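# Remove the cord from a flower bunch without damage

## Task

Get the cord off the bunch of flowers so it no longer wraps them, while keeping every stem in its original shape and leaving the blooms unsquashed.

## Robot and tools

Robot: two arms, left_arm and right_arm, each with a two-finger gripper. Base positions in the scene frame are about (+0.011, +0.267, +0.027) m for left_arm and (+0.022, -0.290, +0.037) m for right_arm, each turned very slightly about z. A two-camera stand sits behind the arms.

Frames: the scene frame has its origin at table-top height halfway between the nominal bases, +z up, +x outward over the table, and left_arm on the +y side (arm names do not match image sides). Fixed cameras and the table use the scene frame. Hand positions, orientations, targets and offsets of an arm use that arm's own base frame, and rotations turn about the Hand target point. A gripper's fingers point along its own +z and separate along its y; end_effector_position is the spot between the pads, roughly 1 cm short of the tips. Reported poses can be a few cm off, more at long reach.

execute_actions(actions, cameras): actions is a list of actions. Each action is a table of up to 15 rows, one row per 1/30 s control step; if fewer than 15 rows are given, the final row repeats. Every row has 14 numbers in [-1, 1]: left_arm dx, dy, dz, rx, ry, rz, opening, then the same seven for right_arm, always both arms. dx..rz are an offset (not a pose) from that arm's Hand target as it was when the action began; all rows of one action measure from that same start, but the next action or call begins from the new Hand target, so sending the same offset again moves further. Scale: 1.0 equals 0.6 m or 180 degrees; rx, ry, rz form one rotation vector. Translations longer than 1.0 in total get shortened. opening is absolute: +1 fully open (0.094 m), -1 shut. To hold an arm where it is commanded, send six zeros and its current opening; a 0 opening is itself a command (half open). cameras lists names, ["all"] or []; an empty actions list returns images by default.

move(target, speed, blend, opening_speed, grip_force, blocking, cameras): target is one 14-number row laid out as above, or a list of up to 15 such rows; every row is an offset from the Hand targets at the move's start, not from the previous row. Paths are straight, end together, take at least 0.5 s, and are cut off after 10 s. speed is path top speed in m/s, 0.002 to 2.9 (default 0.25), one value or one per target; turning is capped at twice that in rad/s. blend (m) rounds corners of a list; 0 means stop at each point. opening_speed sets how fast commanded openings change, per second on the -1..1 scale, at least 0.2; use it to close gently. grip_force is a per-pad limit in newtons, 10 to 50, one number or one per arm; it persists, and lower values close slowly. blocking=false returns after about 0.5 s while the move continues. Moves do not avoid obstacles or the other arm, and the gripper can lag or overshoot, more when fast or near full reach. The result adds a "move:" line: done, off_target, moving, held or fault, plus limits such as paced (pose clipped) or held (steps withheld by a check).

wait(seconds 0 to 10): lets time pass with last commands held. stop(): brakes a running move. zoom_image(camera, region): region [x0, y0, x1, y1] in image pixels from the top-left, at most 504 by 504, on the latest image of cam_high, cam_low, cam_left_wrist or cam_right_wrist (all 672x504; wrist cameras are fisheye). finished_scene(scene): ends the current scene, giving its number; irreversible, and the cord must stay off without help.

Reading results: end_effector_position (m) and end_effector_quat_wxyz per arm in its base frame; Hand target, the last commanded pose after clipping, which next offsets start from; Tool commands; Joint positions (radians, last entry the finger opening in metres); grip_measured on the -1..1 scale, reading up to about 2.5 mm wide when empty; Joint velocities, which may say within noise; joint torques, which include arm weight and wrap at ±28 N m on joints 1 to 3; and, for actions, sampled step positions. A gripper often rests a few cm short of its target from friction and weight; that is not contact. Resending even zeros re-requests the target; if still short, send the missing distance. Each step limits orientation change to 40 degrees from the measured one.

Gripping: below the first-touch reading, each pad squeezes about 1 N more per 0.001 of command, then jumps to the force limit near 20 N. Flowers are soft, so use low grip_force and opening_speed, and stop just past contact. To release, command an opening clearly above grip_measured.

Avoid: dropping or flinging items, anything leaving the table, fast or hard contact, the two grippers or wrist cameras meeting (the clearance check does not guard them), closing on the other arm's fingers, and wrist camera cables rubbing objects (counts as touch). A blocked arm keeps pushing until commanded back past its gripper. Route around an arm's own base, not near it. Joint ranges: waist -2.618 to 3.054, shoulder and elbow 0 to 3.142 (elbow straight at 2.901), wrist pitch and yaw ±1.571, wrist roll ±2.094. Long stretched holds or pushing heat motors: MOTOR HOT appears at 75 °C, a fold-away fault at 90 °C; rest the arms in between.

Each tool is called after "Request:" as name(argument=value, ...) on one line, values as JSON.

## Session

Request:
execute_actions(actions=[])

Scene clock: 0.00 s.
left_arm: end_effector_position=(+0.3218, -0.1295, +0.2047) grip_measured=+1.000 end_effector_quat_wxyz=(+0.333, -0.132, +0.928, -0.100) | right_arm: end_effector_position=(+0.3236, +0.0628, +0.1778) grip_measured=+1.000 end_effector_quat_wxyz=(+0.476, +0.192, +0.858, -0.023)
Joint positions: left_arm=[-0.502 1.259 1.124 -0.756 -0.226 -0.705 0.094] | right_arm=[0.52 1.115 0.749 -0.38 0.637 0.675 0.094]
Joint velocities: within noise
Joint torques (N m): no reading
Heat: left arm: 32 °C; right arm: 30 °C.
Hand target: left_arm +0.3215, -0.1276, +0.2106; +0.338, -0.133, +0.926, -0.099 | right_arm +0.3234, +0.0612, +0.1817; +0.480, +0.194, +0.855, -0.026
Tool commands: left_gripper/opening=+1.0 right_gripper/opening=+1.0
camera_calibration:
cam_left_wrist: T_world_to_cam=[[0.211179, -0.920944, 0.327514, -0.259743], [-0.973286, -0.22901, -0.0163898, 0.300293], [0.090098, -0.315304, -0.944704, 0.239816], [0, 0, 0, 1]] pos_world=[0.325517, -0.0948239, 0.316546]
cam_right_wrist: T_world_to_cam=[[-0.314539, -0.946373, -0.0737817, 0.17348], [-0.883832, 0.320332, -0.340922, 0.338131], [0.346274, -0.0420228, -0.937192, 0.176235], [0, 0, 0, 1]] pos_world=[0.292392, 0.0632685, 0.293242]

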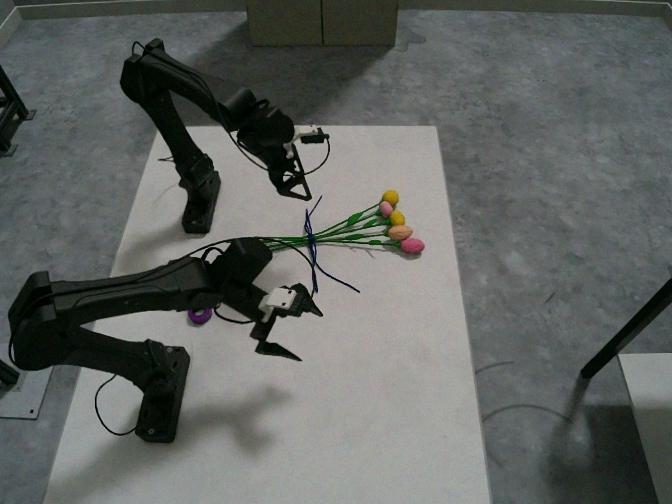

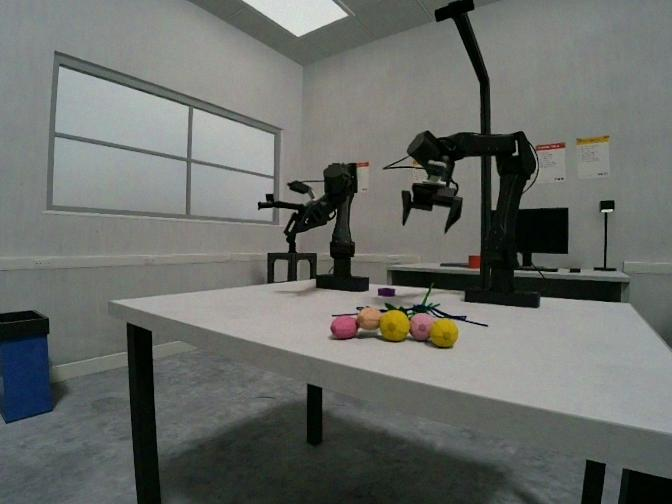

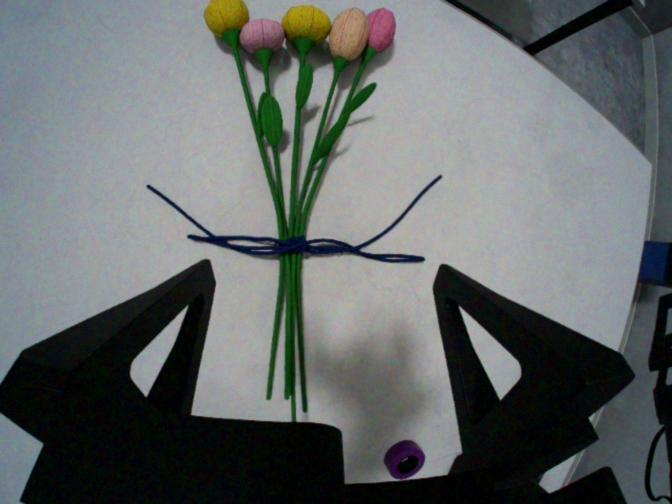

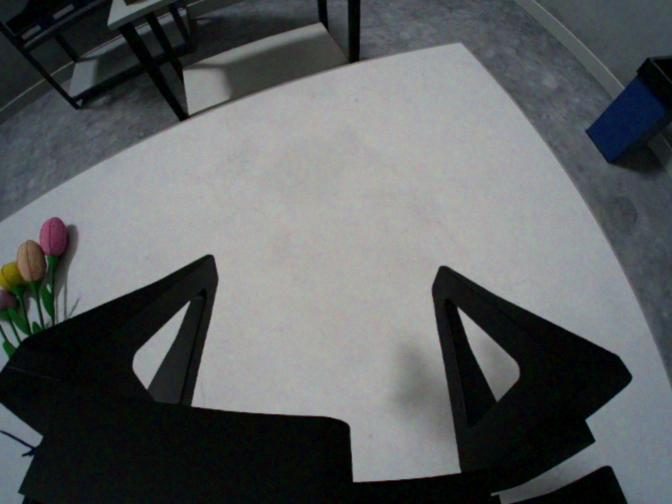

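Request:
zoom_image(camera="cam_left_wrist", region=[220, 190, 370, 300])

Request:
zoom_image(camera="cam_left_wrist", region=[130, 150, 460, 300])

Request:
zoom_image(camera="cam_high", region=[230, 170, 440, 310])

Scaled by 3.360 from the camera's 672x504 image, which has a finer 960x720 frame.

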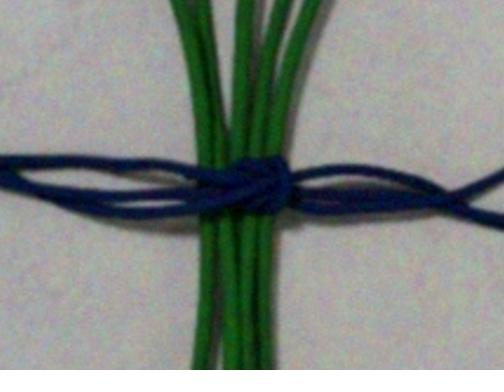

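Scaled by 1.527 from the camera's 672x504 image, which has a finer 960x720 frame.

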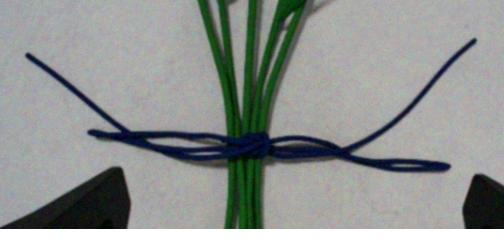

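Scaled by 2.400 from the camera's 672x504 image, which has a finer 960x720 frame.

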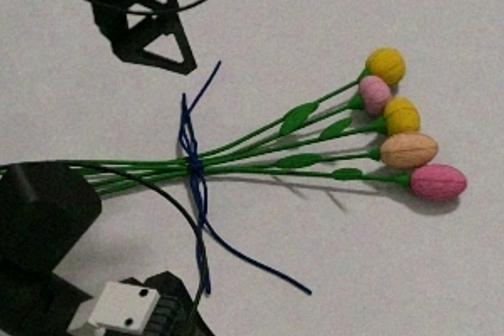

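Request:
move(target=[0.06,0.18,-0.21,0.134,-0.004,-0.59,0,0.103,0.37,-0.153,0.0496,0.177,-0.0784,0], cameras=["cam_left_wrist","cam_right_wrist"])

Scene clock: 27.63 s.
left_arm: end_effector_position=(+0.3610, -0.0202, +0.0857) grip_measured=+0.003 end_effector_quat_wxyz=(+0.156, +0.721, +0.660, -0.142) | right_arm: end_effector_position=(+0.3919, +0.2857, +0.0961) grip_measured=+0.002 end_effector_quat_wxyz=(+0.214, +0.310, +0.925, -0.051)
Joint positions: left_arm=[0.147 1.964 1.554 -1.227 0.421 1.82 0.047] | right_arm=[0.784 2.334 2.171 -1.299 0.431 1.406 0.047]
Joint torques (N m): left_arm=[0.39 -7.95 8.12 -0.56 0.28 0.08] | right_arm=[0.49 -9.68 9.68 0.08 0.28 0.39]
Heat: left arm: 33 °C; right arm: 33 °C.
Hand target: left_arm +0.3575, -0.0195, +0.0847; +0.147, +0.719, +0.660, -0.160 | right_arm +0.3853, +0.2832, +0.0900; +0.204, +0.319, +0.923, -0.070
Off the commanded pose: left_arm 0.004 m, 2 deg | right_arm 0.009 m, 3 deg.
move: off_target (right_arm)
camera_calibration:
cam_left_wrist: T_world_to_cam=[[-0.999466, 0.0314868, 0.00877581, 0.355177], [0.0326204, 0.977927, 0.206384, 0.00376778], [-0.00208374, 0.20656, -0.978432, 0.204979], [0, 0, 0, 1]] pos_world=[0.355292, -0.0572085, 0.196664]
cam_right_wrist: T_world_to_cam=[[-0.535003, -0.844849, -0.00117834, 0.450167], [-0.828246, 0.524212, 0.198018, 0.167336], [-0.166677, 0.106916, -0.980198, 0.247976], [0, 0, 0, 1]] pos_world=[0.420768, 0.266091, 0.21046]
Images, in order (width x height): cam_left_wrist 672x504, cam_right_wrist 672x504.

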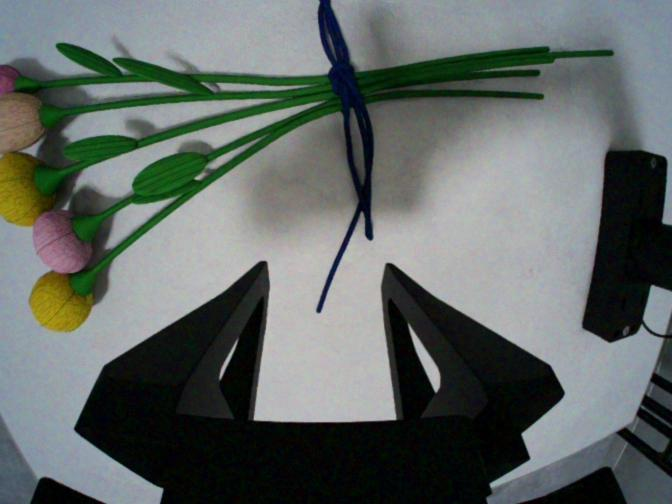

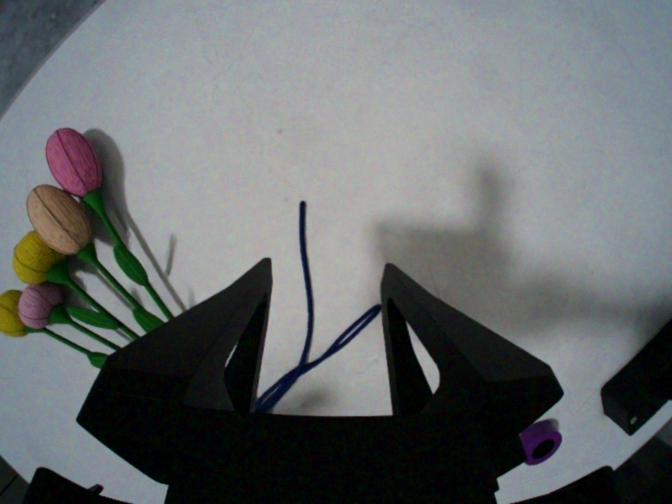

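Request:
move(target=[-0.007,0.05,-0.105,0,0,0,-0.3,0.007,0.038,-0.143,0,0,0,-0.3], cameras=["cam_left_wrist","cam_right_wrist"], speed=0.12)

Scene clock: 34.03 s.
left_arm: end_effector_position=(+0.3598, +0.0115, +0.0294) grip_measured=-0.297 end_effector_quat_wxyz=(+0.153, +0.721, +0.661, -0.143) | right_arm: end_effector_position=(+0.3924, +0.3054, +0.0151) grip_measured=-0.298 end_effector_quat_wxyz=(+0.205, +0.308, +0.927, -0.064)
Joint positions: left_arm=[0.23 2.051 1.45 -1.075 0.409 1.91 0.033] | right_arm=[0.811 2.474 2.101 -1.136 0.429 1.438 0.033]
Joint torques (N m): left_arm=[0.23 -8.75 5.04 -0.29 0.29 0.12] | right_arm=[0.5 -10.69 6.61 0.54 0.29 0.38]
Heat: left arm: 33 °C; right arm: 33 °C.
Hand target: left_arm +0.3533, +0.0105, +0.0216; +0.147, +0.719, +0.660, -0.160 | right_arm +0.3894, +0.3060, +0.0041; +0.204, +0.318, +0.923, -0.070
Off the commanded pose: left_arm 0.010 m, 2 deg | right_arm 0.011 m, 1 deg.
move: off_target (right_arm)
camera_calibration:
cam_left_wrist: T_world_to_cam=[[-0.999419, 0.0313458, 0.0133891, 0.353322], [0.0334609, 0.977099, 0.21014, -0.0159309], [-0.00649546, 0.210466, -0.97758, 0.144914], [0, 0, 0, 1]] pos_world=[0.354591, -0.0260086, 0.140282]
cam_right_wrist: T_world_to_cam=[[-0.536131, -0.843587, 0.0304033, 0.466594], [-0.821929, 0.529896, 0.208909, 0.169043], [-0.192343, 0.087013, -0.977462, 0.182679], [0, 0, 0, 1]] pos_world=[0.424234, 0.288143, 0.129061]
Images, in order (width x height): cam_left_wrist 672x504, cam_right_wrist 672x504.

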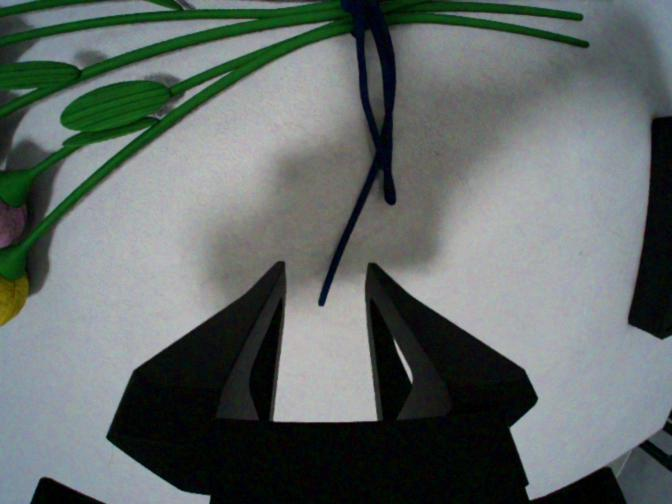

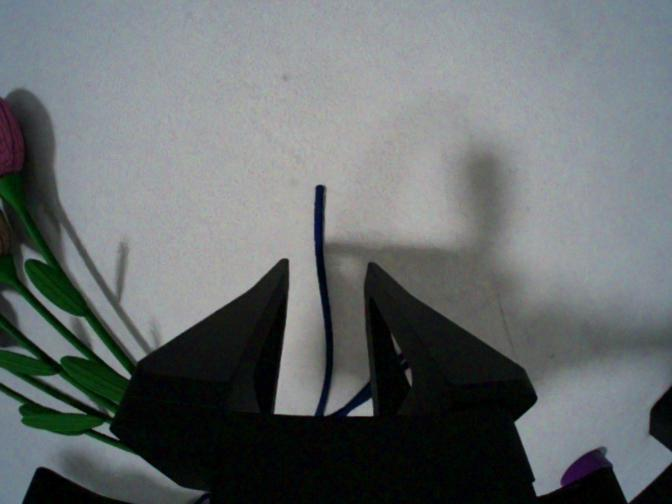

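Request:
move(target=[0.0,-0.012,-0.042,0,0,0,-0.4,0,-0.004,-0.042,0,0,0,-0.4], cameras=["cam_left_wrist","cam_right_wrist"], speed=0.06)

Scene clock: 38.07 s.
left_arm: end_effector_position=(+0.3608, +0.0081, +0.0048) grip_measured=-0.397 end_effector_quat_wxyz=(+0.155, +0.724, +0.657, -0.139) | right_arm: end_effector_position=(+0.3924, +0.3055, -0.0076) grip_measured=-0.398 end_effector_quat_wxyz=(+0.207, +0.312, +0.925, -0.061)
Joint positions: left_arm=[0.22 2.082 1.393 -0.976 0.409 1.907 0.028] | right_arm=[0.811 2.487 2.034 -1.049 0.429 1.447 0.028]
Joint torques (N m): left_arm=[-0.38 -8.69 4.78 -0.25 0.32 -0.1] | right_arm=[0.21 -10.45 6.22 0.58 0.29 0.26]
Heat: left arm: 33 °C; right arm: 33 °C.
Hand target: left_arm +0.3532, +0.0032, -0.0036; +0.147, +0.719, +0.660, -0.160 | right_arm +0.3895, +0.3036, -0.0210; +0.204, +0.318, +0.923, -0.070
Off the commanded pose: left_arm 0.012 m, 3 deg | right_arm 0.014 m, 1 deg.
move: off_target (left_arm, right_arm)
camera_calibration:
cam_left_wrist: T_world_to_cam=[[-0.999238, 0.0388168, 0.00412572, 0.35461], [0.0388052, 0.976316, 0.212839, -0.00945104], [0.00423372, 0.212837, -0.977079, 0.117717], [0, 0, 0, 1]] pos_world=[0.354208, -0.0295921, 0.115567]
cam_right_wrist: T_world_to_cam=[[-0.543273, -0.839314, 0.020157, 0.468881], [-0.818922, 0.535059, 0.207553, 0.171045], [-0.184987, 0.096251, -0.978016, 0.154716], [0, 0, 0, 1]] pos_world=[0.423424, 0.287128, 0.106363]
Images, in order (width x height): cam_left_wrist 672x504, cam_right_wrist 672x504.

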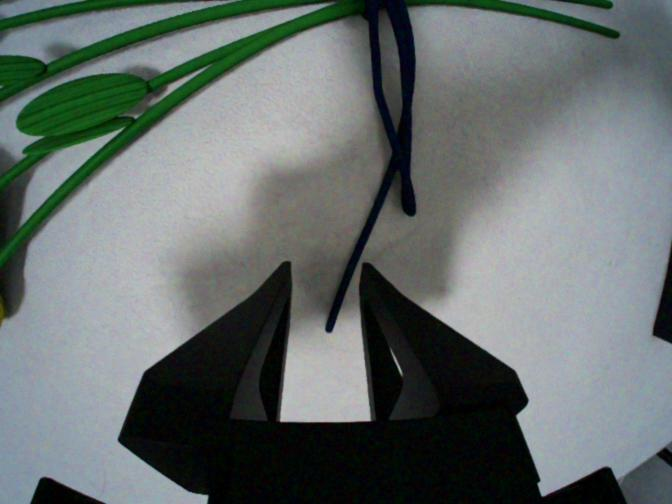

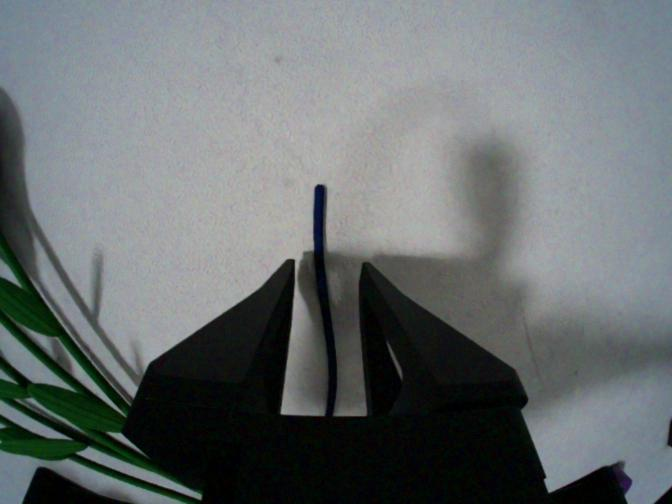

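Request:
move(target=[[-0.005,-0.006,-0.004,0,0,0,-0.4,0,0,-0.01,0,0,0,-0.4],[-0.005,-0.006,-0.004,0,0,0,-1,0,0,-0.01,0,0,0,-1]], cameras=["cam_left_wrist","cam_right_wrist"], speed=0.06)

Scene clock: 42.83 s.
left_arm: end_effector_position=(+0.3577, +0.0049, -0.0002) grip_measured=-0.997 end_effector_quat_wxyz=(+0.153, +0.723, +0.658, -0.141) | right_arm: end_effector_position=(+0.3946, +0.3058, -0.0110) grip_measured=-0.987 end_effector_quat_wxyz=(+0.212, +0.313, +0.924, -0.059)
Joint positions: left_arm=[0.213 2.082 1.37 -0.957 0.409 1.899 0] | right_arm=[0.811 2.491 2.024 -1.028 0.437 1.448 0.001]
Joint torques (N m): left_arm=[-0.47 -9.35 4.53 -0.27 0.33 -0.08] | right_arm=[0.25 -10.28 6.09 0.57 0.22 0.23]
Heat: left arm: 33 °C; right arm: 33 °C.
Hand target: left_arm +0.3503, -0.0003, -0.0060; +0.147, +0.719, +0.660, -0.160 | right_arm +0.3895, +0.3036, -0.0270; +0.204, +0.318, +0.923, -0.070
Off the commanded pose: left_arm 0.011 m, 2 deg | right_arm 0.017 m, 2 deg.
move: off_target (left_arm, right_arm); target 2's new opening was sent with right_arm's hand 0.016 m and 1 deg from that target
camera_calibration:
cam_left_wrist: T_world_to_cam=[[-0.999228, 0.0379381, 0.0101549, 0.351748], [0.039229, 0.97648, 0.212008, -0.0054211], [-0.00187286, 0.212242, -0.977215, 0.115636], [0, 0, 0, 1]] pos_world=[0.351906, -0.032594, 0.110579]
cam_right_wrist: T_world_to_cam=[[-0.544568, -0.838607, 0.0135541, 0.470612], [-0.820601, 0.536076, 0.198083, 0.173674], [-0.17338, 0.0967469, -0.980092, 0.147065], [0, 0, 0, 1]] pos_world=[0.424296, 0.287328, 0.103356]
Images, in order (width x height): cam_left_wrist 672x504, cam_right_wrist 672x504.

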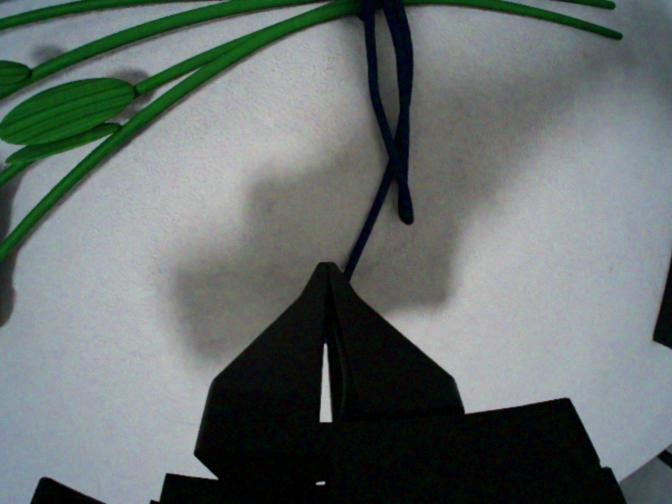

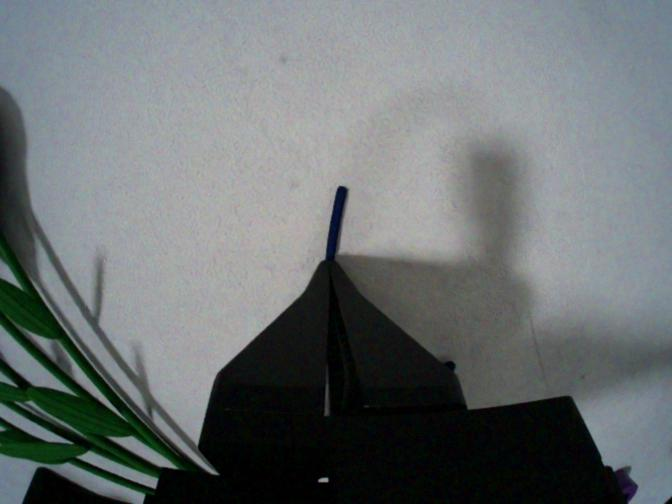

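Request:
move(target=[0,0,0.04,0,0,0,-1,0,0,0.03,0,0,0,-1], cameras=["cam_left_wrist","cam_right_wrist"], speed=0.06)

Request:
zoom_image(camera="cam_left_wrist", region=[280, 180, 420, 320])

Request:
zoom_image(camera="cam_right_wrist", region=[260, 160, 480, 400])

Scene clock: 47.07 s.
left_arm: end_effector_position=(+0.3496, +0.0032, +0.0027) grip_measured=-0.997 end_effector_quat_wxyz=(+0.143, +0.720, +0.661, -0.158) | right_arm: end_effector_position=(+0.3928, +0.3039, -0.0105) grip_measured=-0.987 end_effector_quat_wxyz=(+0.209, +0.312, +0.924, -0.064)
Joint positions: left_arm=[0.213 2.082 1.378 -1.004 0.409 1.898 0] | right_arm=[0.811 2.491 2.027 -1.043 0.437 1.448 0.001]
Joint torques (N m): left_arm=[-0.44 -13.08 7.23 -0.65 0.33 -0.07] | right_arm=[0.23 -11.78 9.01 0.15 0.22 0.24]
Heat: left arm: 33 °C; right arm: 33 °C.
Hand target: left_arm +0.3503, -0.0003, +0.0179; +0.147, +0.719, +0.660, -0.160 | right_arm +0.3894, +0.3036, -0.0090; +0.204, +0.318, +0.923, -0.070
Off the commanded pose: left_arm 0.016 m, 0 deg | right_arm 0.004 m, 1 deg.
move: off_target (left_arm)
camera_calibration:
cam_left_wrist: T_world_to_cam=[[-0.998115, 0.0375575, 0.0485314, 0.343177], [0.0466419, 0.978229, 0.202221, -0.00651249], [-0.0398799, 0.204104, -0.978137, 0.132173], [0, 0, 0, 1]] pos_world=[0.348105, -0.0334953, 0.113946]
cam_right_wrist: T_world_to_cam=[[-0.544435, -0.838413, 0.0255631, 0.46795], [-0.818913, 0.537876, 0.200178, 0.171951], [-0.181582, 0.0880501, -0.979426, 0.153292], [0, 0, 0, 1]] pos_world=[0.423416, 0.28635, 0.103755]
Images, in order (width x height): cam_left_wrist 672x504, cam_right_wrist 672x504.

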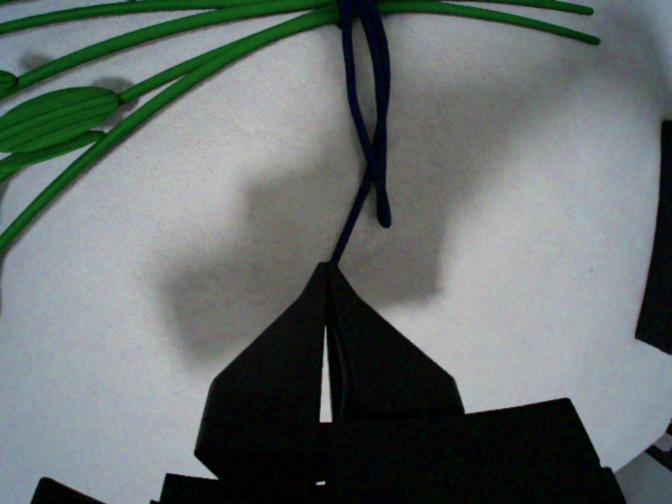

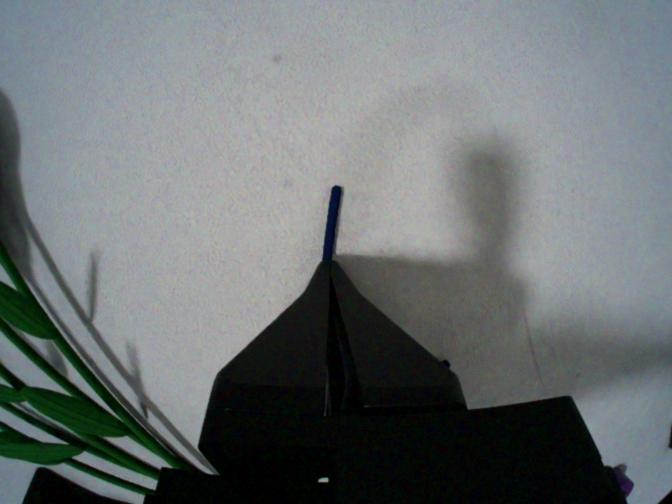

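Scaled by 3.600 from the camera's 672x504 image, which has a finer 960x720 frame.

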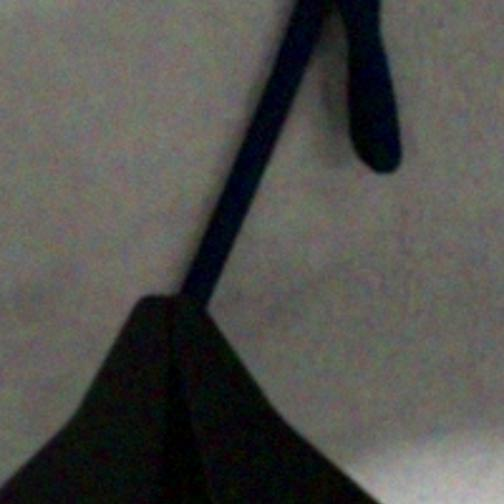

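Scaled by 2.100 from the camera's 672x504 image, which has a finer 960x720 frame.

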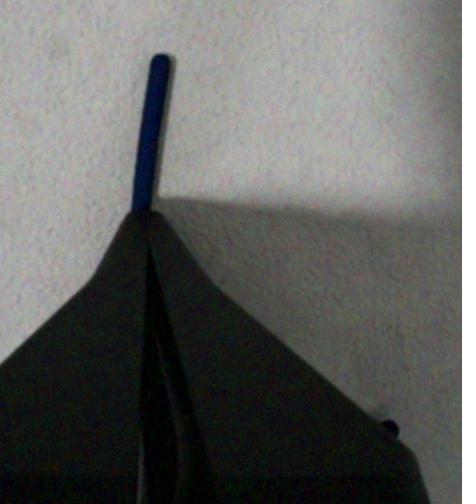

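Request:
move(target=[0,0.06,0.02,0,0,0,-1,0,0,0.02,0,0,0,-1], cameras=["cam_left_wrist","cam_right_wrist"], speed=0.06)

Scene clock: 50.20 s.
left_arm: end_effector_position=(+0.3533, +0.0359, +0.0234) grip_measured=-0.997 end_effector_quat_wxyz=(+0.150, +0.719, +0.662, -0.150) | right_arm: end_effector_position=(+0.3897, +0.3022, -0.0054) grip_measured=-0.987 end_effector_quat_wxyz=(+0.203, +0.310, +0.926, -0.072)
Joint positions: left_arm=[0.298 2.082 1.469 -1.108 0.401 1.982 0] | right_arm=[0.811 2.491 2.051 -1.086 0.431 1.448 0.001]
Joint torques (N m): left_arm=[0.27 -10.85 7.35 -0.67 0.28 0.12] | right_arm=[0.24 -12.64 9.36 0.16 0.27 0.22]
Heat: left arm: 33 °C; right arm: 33 °C.
Hand target: left_arm +0.3503, +0.0357, +0.0300; +0.147, +0.719, +0.660, -0.160 | right_arm +0.3895, +0.3036, +0.0030; +0.204, +0.318, +0.923, -0.070
Off the commanded pose: left_arm 0.007 m, 1 deg | right_arm 0.009 m, 1 deg.
move: done
camera_calibration:
cam_left_wrist: T_world_to_cam=[[-0.999117, 0.0299206, 0.0295065, 0.34574], [0.0353484, 0.978103, 0.205096, -0.0389688], [-0.0227238, 0.205958, -0.978297, 0.13975], [0, 0, 0, 1]] pos_world=[0.349988, -0.00101201, 0.134508]
cam_right_wrist: T_world_to_cam=[[-0.543517, -0.838254, 0.0438154, 0.464448], [-0.815328, 0.539622, 0.209876, 0.167357], [-0.199573, 0.0783469, -0.976746, 0.167732], [0, 0, 0, 1]] pos_world=[0.422361, 0.285874, 0.108358]
Images, in order (width x height): cam_left_wrist 672x504, cam_right_wrist 672x504.

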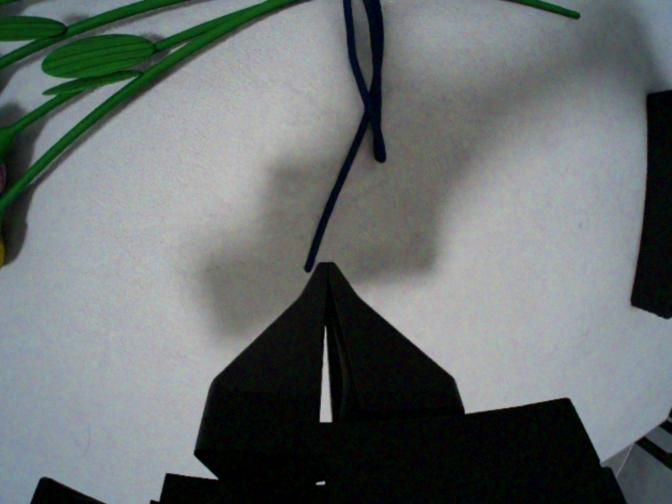

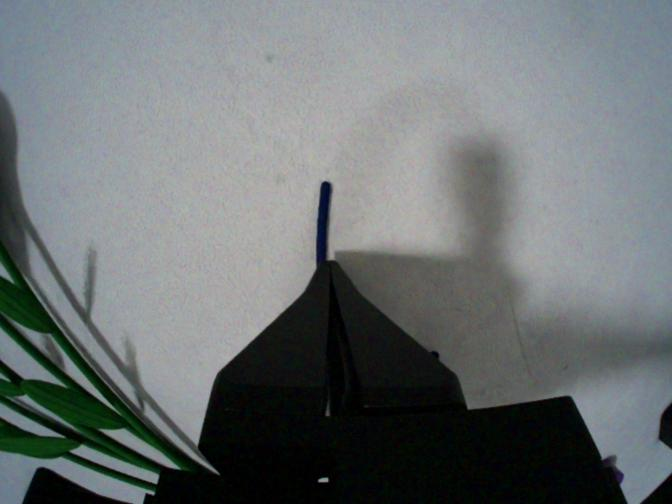

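Request:
move(target=[[0,0,0.0,0,0,0,-0.5,0,0,0.015,0,0,0,-0.5],[-0.01,-0.053,0.0,0,0,0,-0.5,0,0,0.015,0,0,0,-0.5],[-0.01,-0.053,-0.06,0,0,0,-0.5,0,0,-0.062,0,0,0,-0.5]], cameras=["cam_left_wrist","cam_right_wrist"], speed=0.06)

Scene clock: 59.73 s.
left_arm: end_effector_position=(+0.3511, +0.0090, -0.0018) grip_measured=-0.503 end_effector_quat_wxyz=(+0.149, +0.725, +0.657, -0.141) | right_arm: end_effector_position=(+0.3947, +0.3071, -0.0139) grip_measured=-0.502 end_effector_quat_wxyz=(+0.211, +0.315, +0.924, -0.055)
Joint positions: left_arm=[0.224 2.07 1.346 -0.954 0.401 1.915 0.023] | right_arm=[0.811 2.493 2.017 -1.014 0.432 1.45 0.023]
Joint torques (N m): left_arm=[-0.23 -9.44 4.51 -0.3 0.41 -0.09] | right_arm=[0.24 -9.81 5.49 0.65 0.27 0.2]
Heat: left arm: 33 °C; right arm: 35 °C.
Hand target: left_arm +0.3443, +0.0038, -0.0059; +0.147, +0.719, +0.660, -0.160 | right_arm +0.3895, +0.3036, -0.0342; +0.204, +0.318, +0.923, -0.070
Off the commanded pose: left_arm 0.009 m, 2 deg | right_arm 0.021 m, 2 deg.
move: off_target (right_arm)
camera_calibration:
cam_left_wrist: T_world_to_cam=[[-0.999008, 0.0419141, 0.0150402, 0.344863], [0.0441849, 0.975018, 0.217687, -0.0104023], [-0.0055403, 0.218136, -0.975903, 0.114484], [0, 0, 0, 1]] pos_world=[0.345615, -0.0292851, 0.108802]
cam_right_wrist: T_world_to_cam=[[-0.546015, -0.837748, 0.0067242, 0.471942], [-0.81977, 0.535918, 0.201912, 0.173446], [-0.172755, 0.104735, -0.979381, 0.141371], [0, 0, 0, 1]] pos_world=[0.424296, 0.28761, 0.100262]
Images, in order (width x height): cam_left_wrist 672x504, cam_right_wrist 672x504.

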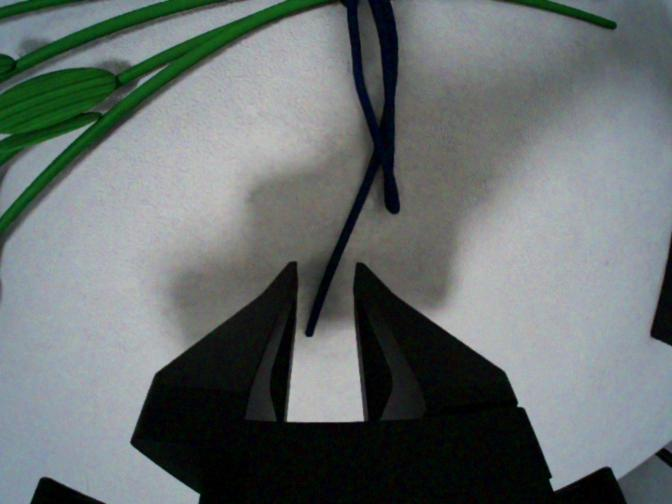

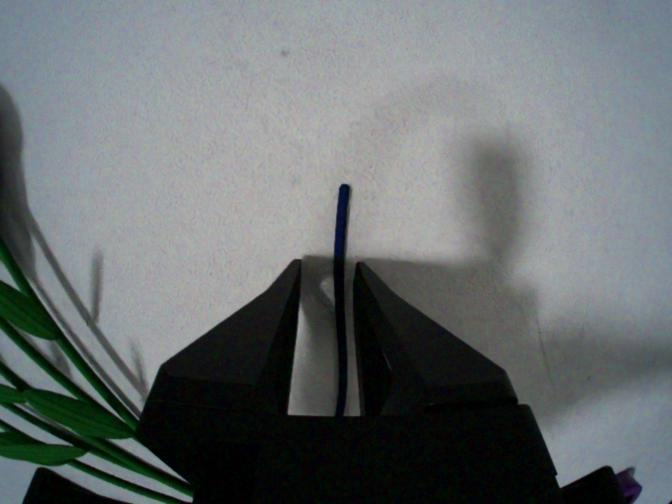

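Request:
move(target=[0,0,-0.006,0,0,0,-1,0,0,-0.006,0,0,0,-1], opening_speed=0.8, speed=0.05, cameras=["cam_left_wrist","cam_right_wrist"])

Scene clock: 75.53 s.
left_arm: end_effector_position=(+0.3520, +0.0092, -0.0031) grip_measured=-0.997 end_effector_quat_wxyz=(+0.151, +0.725, +0.657, -0.139) | right_arm: end_effector_position=(+0.3972, +0.3096, -0.0143) grip_measured=-0.952 end_effector_quat_wxyz=(+0.214, +0.317, +0.923, -0.048)
Joint positions: left_arm=[0.224 2.07 1.341 -0.942 0.401 1.914 0] | right_arm=[0.811 2.493 2.014 -0.995 0.433 1.451 0.002]
Joint torques (N m): left_arm=[-0.24 -8.92 4.46 -0.27 0.4 -0.08] | right_arm=[0.27 -9.51 5.27 0.6 0.26 0.21]
Heat: left arm: 32 °C; right arm: 35 °C.
Hand target: left_arm +0.3444, +0.0038, -0.0095; +0.147, +0.719, +0.660, -0.160 | right_arm +0.3894, +0.3036, -0.0378; +0.204, +0.318, +0.923, -0.070
Off the commanded pose: left_arm 0.011 m, 3 deg | right_arm 0.025 m, 3 deg.
move: off_target (left_arm, right_arm)
camera_calibration:
cam_left_wrist: T_world_to_cam=[[-0.999111, 0.0412634, 0.00868788, 0.345878], [0.042164, 0.974708, 0.219471, -0.00968421], [0.000587956, 0.219642, -0.97558, 0.110879], [0, 0, 0, 1]] pos_world=[0.345913, -0.0291865, 0.107292]
cam_right_wrist: T_world_to_cam=[[-0.546559, -0.837374, -0.00884263, 0.475192], [-0.821651, 0.534198, 0.198803, 0.175365], [-0.161748, 0.115923, -0.98, 0.13329], [0, 0, 0, 1]] pos_world=[0.425369, 0.288782, 0.0999627]
Images, in order (width x height): cam_left_wrist 672x504, cam_right_wrist 672x504.

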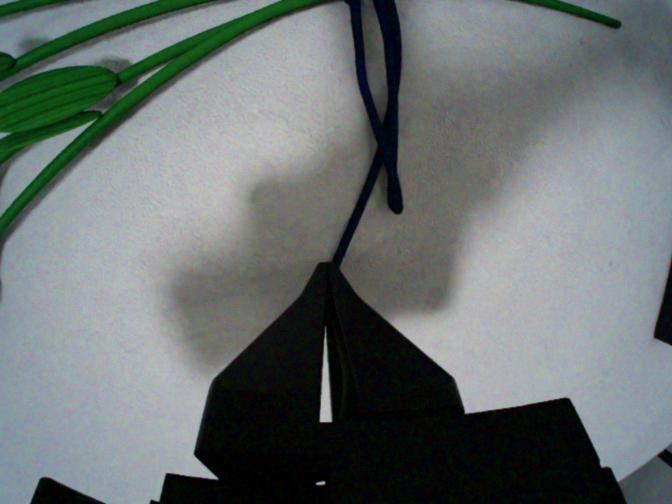

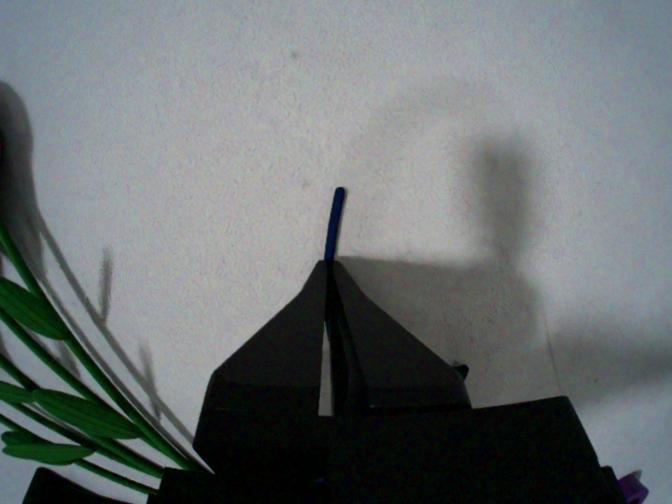

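Request:
move(target=[0,0,0.05,0,0,0,-1,0,0,0.07,0,0,0,-1], speed=0.06, cameras=["cam_left_wrist","cam_right_wrist","cam_high"])

Scene clock: 80.23 s.
left_arm: end_effector_position=(+0.3428, +0.0071, +0.0025) grip_measured=-0.997 end_effector_quat_wxyz=(+0.139, +0.721, +0.660, -0.160) | right_arm: end_effector_position=(+0.3899, +0.3023, -0.0054) grip_measured=-0.955 end_effector_quat_wxyz=(+0.202, +0.312, +0.926, -0.072)
Joint positions: left_arm=[0.224 2.07 1.359 -1.01 0.401 1.913 0] | right_arm=[0.811 2.493 2.055 -1.089 0.431 1.451 0.002]
Joint torques (N m): left_arm=[-0.24 -13.6 7.15 -0.72 0.41 -0.08] | right_arm=[0.25 -12.88 9.28 0.14 0.27 0.2]
Heat: left arm: 32 °C; right arm: 36 °C.
Hand target: left_arm +0.3444, +0.0038, +0.0205; +0.147, +0.719, +0.660, -0.160 | right_arm +0.3895, +0.3037, +0.0042; +0.204, +0.318, +0.923, -0.070
Off the commanded pose: left_arm 0.018 m, 1 deg | right_arm 0.010 m, 1 deg.
move: off_target (left_arm)
camera_calibration:
cam_left_wrist: T_world_to_cam=[[-0.997539, 0.0412837, 0.0566743, 0.335978], [0.0521608, 0.977087, 0.206349, -0.011878], [-0.0468569, 0.208797, -0.976836, 0.13325], [0, 0, 0, 1]] pos_world=[0.342014, -0.0300868, 0.113573]
cam_right_wrist: T_world_to_cam=[[-0.54582, -0.836782, 0.0433142, 0.465105], [-0.813897, 0.541759, 0.209928, 0.166198], [-0.19913, 0.0793295, -0.976757, 0.167383], [0, 0, 0, 1]] pos_world=[0.422463, 0.285874, 0.108458]
Images, in order (width x height): cam_high 672x504, cam_left_wrist 672x504, cam_right_wrist 672x504.

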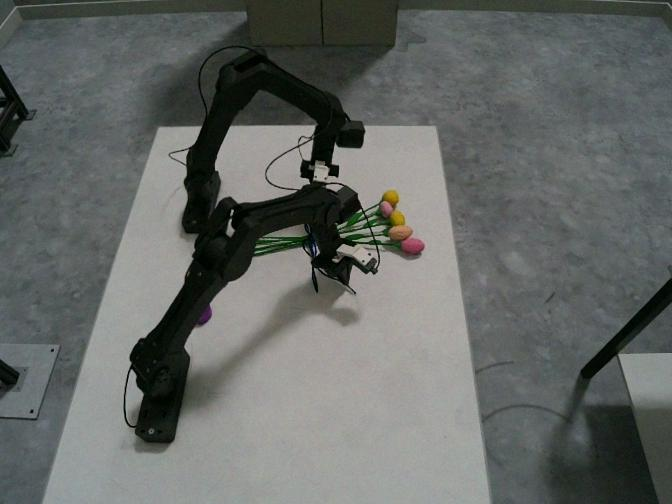

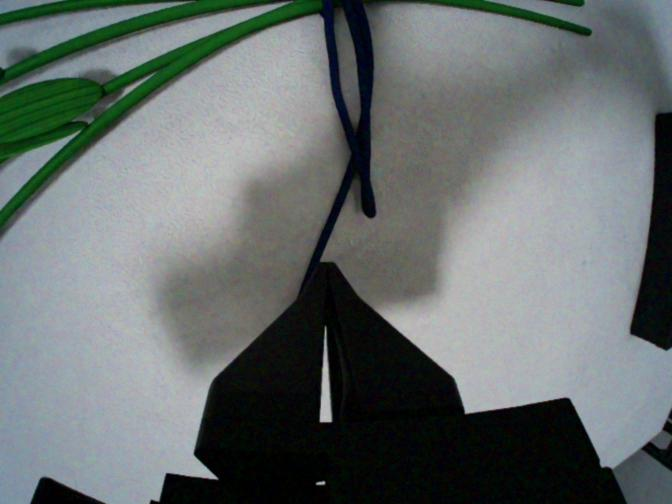

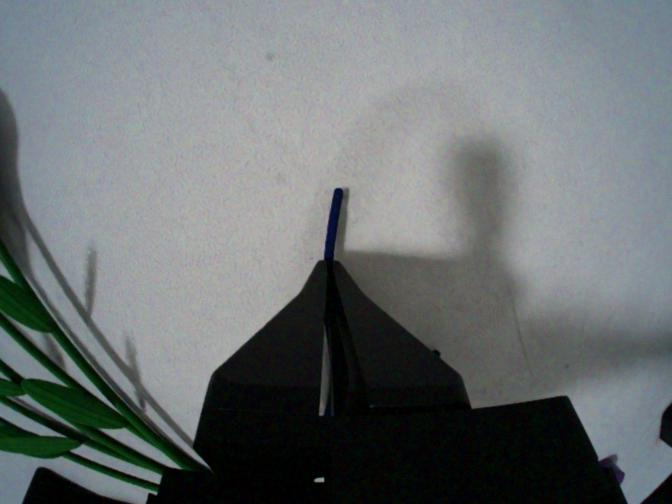

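Request:
move(target=[[0.015,-0.02,0.03,0,0,0,-0.4,0,0,0,0,0,0,-1],[0.015,-0.02,-0.075,0,0,0,-0.4,0,0,0,0,0,0,-1]], speed=0.06, cameras=["cam_left_wrist"])

Request:
zoom_image(camera="cam_left_wrist", region=[220, 130, 440, 330])

Scene clock: 87.10 s.
left_arm: end_effector_position=(+0.3591, -0.0041, -0.0091) grip_measured=-0.403 end_effector_quat_wxyz=(+0.153, +0.724, +0.657, -0.143) | right_arm: end_effector_position=(+0.3898, +0.3023, -0.0054) grip_measured=-0.955 end_effector_quat_wxyz=(+0.202, +0.312, +0.926, -0.072)
Joint positions: left_arm=[0.189 2.095 1.351 -0.916 0.413 1.874 0.028] | right_arm=[0.811 2.493 2.055 -1.089 0.431 1.451 0.002]
Joint torques (N m): left_arm=[-0.29 -7.36 3.95 0.06 0.34 -0.1] | right_arm=[0.24 -12.89 9.28 0.14 0.27 0.2]
Heat: left arm: 33 °C; right arm: 37 °C.
Hand target: left_arm +0.3533, -0.0081, -0.0246; +0.147, +0.719, +0.660, -0.160 | right_arm +0.3895, +0.3037, +0.0042; +0.204, +0.318, +0.923, -0.070
Off the commanded pose: left_arm 0.017 m, 2 deg | right_arm 0.010 m, 1 deg.
move: off_target (left_arm)
camera_calibration:
cam_left_wrist: T_world_to_cam=[[-0.999143, 0.0398658, 0.0111493, 0.353628], [0.04132, 0.976734, 0.210434, 0.00452516], [-0.00250077, 0.210715, -0.977544, 0.109021], [0, 0, 0, 1]] pos_world=[0.35341, -0.0414899, 0.101678]
Images, in order (width x height): cam_left_wrist 672x504.

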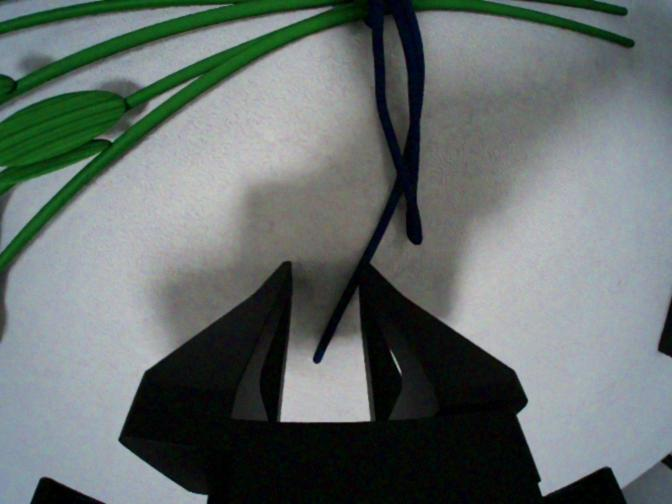

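Scaled by 2.291 from the camera's 672x504 image, which has a finer 960x720 frame.

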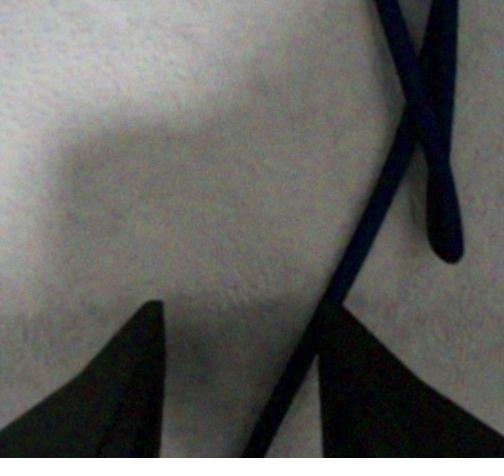

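Request:
move(target=[[-0.005,-0.012,0.04,0,0,0,-0.4,0,0,0,0,0,0,-1],[-0.012,-0.012,-0.005,0,0,0,-0.4,0,0,0,0,0,0,-1]], speed=0.06, cameras=["cam_left_wrist"])

Scene clock: 92.60 s.
left_arm: end_effector_position=(+0.3568, -0.0165, -0.0107) grip_measured=-0.403 end_effector_quat_wxyz=(+0.169, +0.719, +0.656, -0.155) | right_arm: end_effector_position=(+0.3898, +0.3023, -0.0054) grip_measured=-0.955 end_effector_quat_wxyz=(+0.202, +0.312, +0.926, -0.072)
Joint positions: left_arm=[0.174 2.091 1.323 -0.891 0.454 1.857 0.028] | right_arm=[0.811 2.493 2.055 -1.089 0.431 1.451 0.002]
Joint torques (N m): left_arm=[-0.44 -8.88 2.29 0.15 -0.09 -0.07] | right_arm=[0.21 -12.86 9.28 0.14 0.27 0.2]
Heat: left arm: 33 °C; right arm: 37 °C.
Hand target: left_arm +0.3462, -0.0154, -0.0275; +0.147, +0.719, +0.660, -0.160 | right_arm +0.3895, +0.3037, +0.0042; +0.204, +0.318, +0.923, -0.070
Off the commanded pose: left_arm 0.020 m, 3 deg | right_arm 0.010 m, 1 deg.
move: off_target (left_arm)
camera_calibration:
cam_left_wrist: T_world_to_cam=[[-0.999344, 0.0351349, 0.00876315, 0.351715], [0.0361156, 0.984657, 0.170725, 0.0186394], [-0.0026303, 0.170929, -0.98528, 0.109361], [0, 0, 0, 1]] pos_world=[0.351099, -0.0494039, 0.101487]
Images, in order (width x height): cam_left_wrist 672x504.

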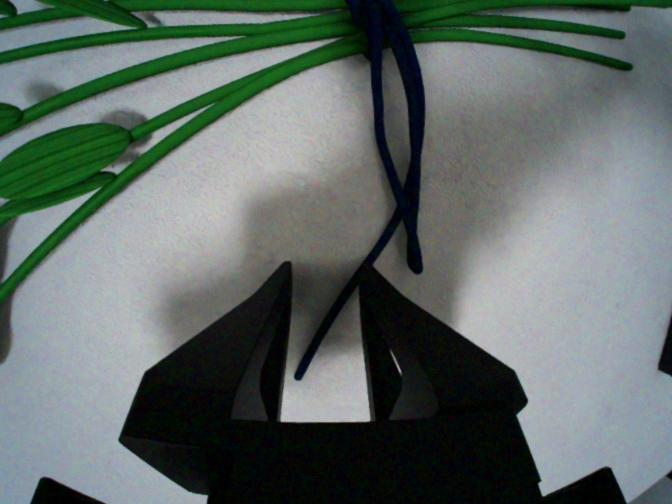

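Request:
move(target=[[0,0,-0.02,0,0,0,-0.4,0,0,0,0,0,0,-1],[0,0,-0.02,0,0,0,-1,0,0,0,0,0,0,-1]], speed=0.06, cameras=["cam_left_wrist"])

Scene clock: 100.57 s.
left_arm: end_effector_position=(+0.3642, -0.0215, -0.0110) grip_measured=-0.975 end_effector_quat_wxyz=(+0.193, +0.718, +0.651, -0.151) | right_arm: end_effector_position=(+0.3898, +0.3023, -0.0054) grip_measured=-0.955 end_effector_quat_wxyz=(+0.202, +0.312, +0.926, -0.072)
Joint positions: left_arm=[0.174 2.091 1.31 -0.843 0.493 1.857 0.001] | right_arm=[0.811 2.493 2.055 -1.089 0.431 1.451 0.002]
Joint torques (N m): left_arm=[-0.43 -6.95 2.13 0.06 -0.52 -0.05] | right_arm=[0.24 -12.89 9.29 0.14 0.27 0.2]
Heat: left arm: 33 °C; right arm: 38 °C.
Hand target: left_arm +0.3461, -0.0154, -0.0395; +0.147, +0.719, +0.660, -0.160 | right_arm +0.3895, +0.3037, +0.0042; +0.204, +0.318, +0.923, -0.070
Off the commanded pose: left_arm 0.034 m, 5 deg | right_arm 0.010 m, 1 deg.
move: off_target (left_arm); target 2's new opening was sent with left_arm's hand 0.031 m and 4 deg from that target
camera_calibration:
cam_left_wrist: T_world_to_cam=[[-0.998951, 0.0320393, -0.032724, 0.358593], [0.0271398, 0.989707, 0.140514, 0.0263631], [0.0368891, 0.139479, -0.989538, 0.0948904], [0, 0, 0, 1]] pos_world=[0.354001, -0.050816, 0.101928]
Images, in order (width x height): cam_left_wrist 672x504.

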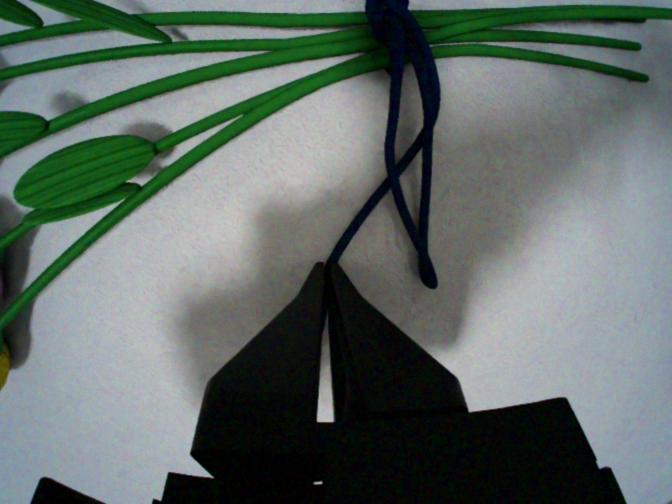

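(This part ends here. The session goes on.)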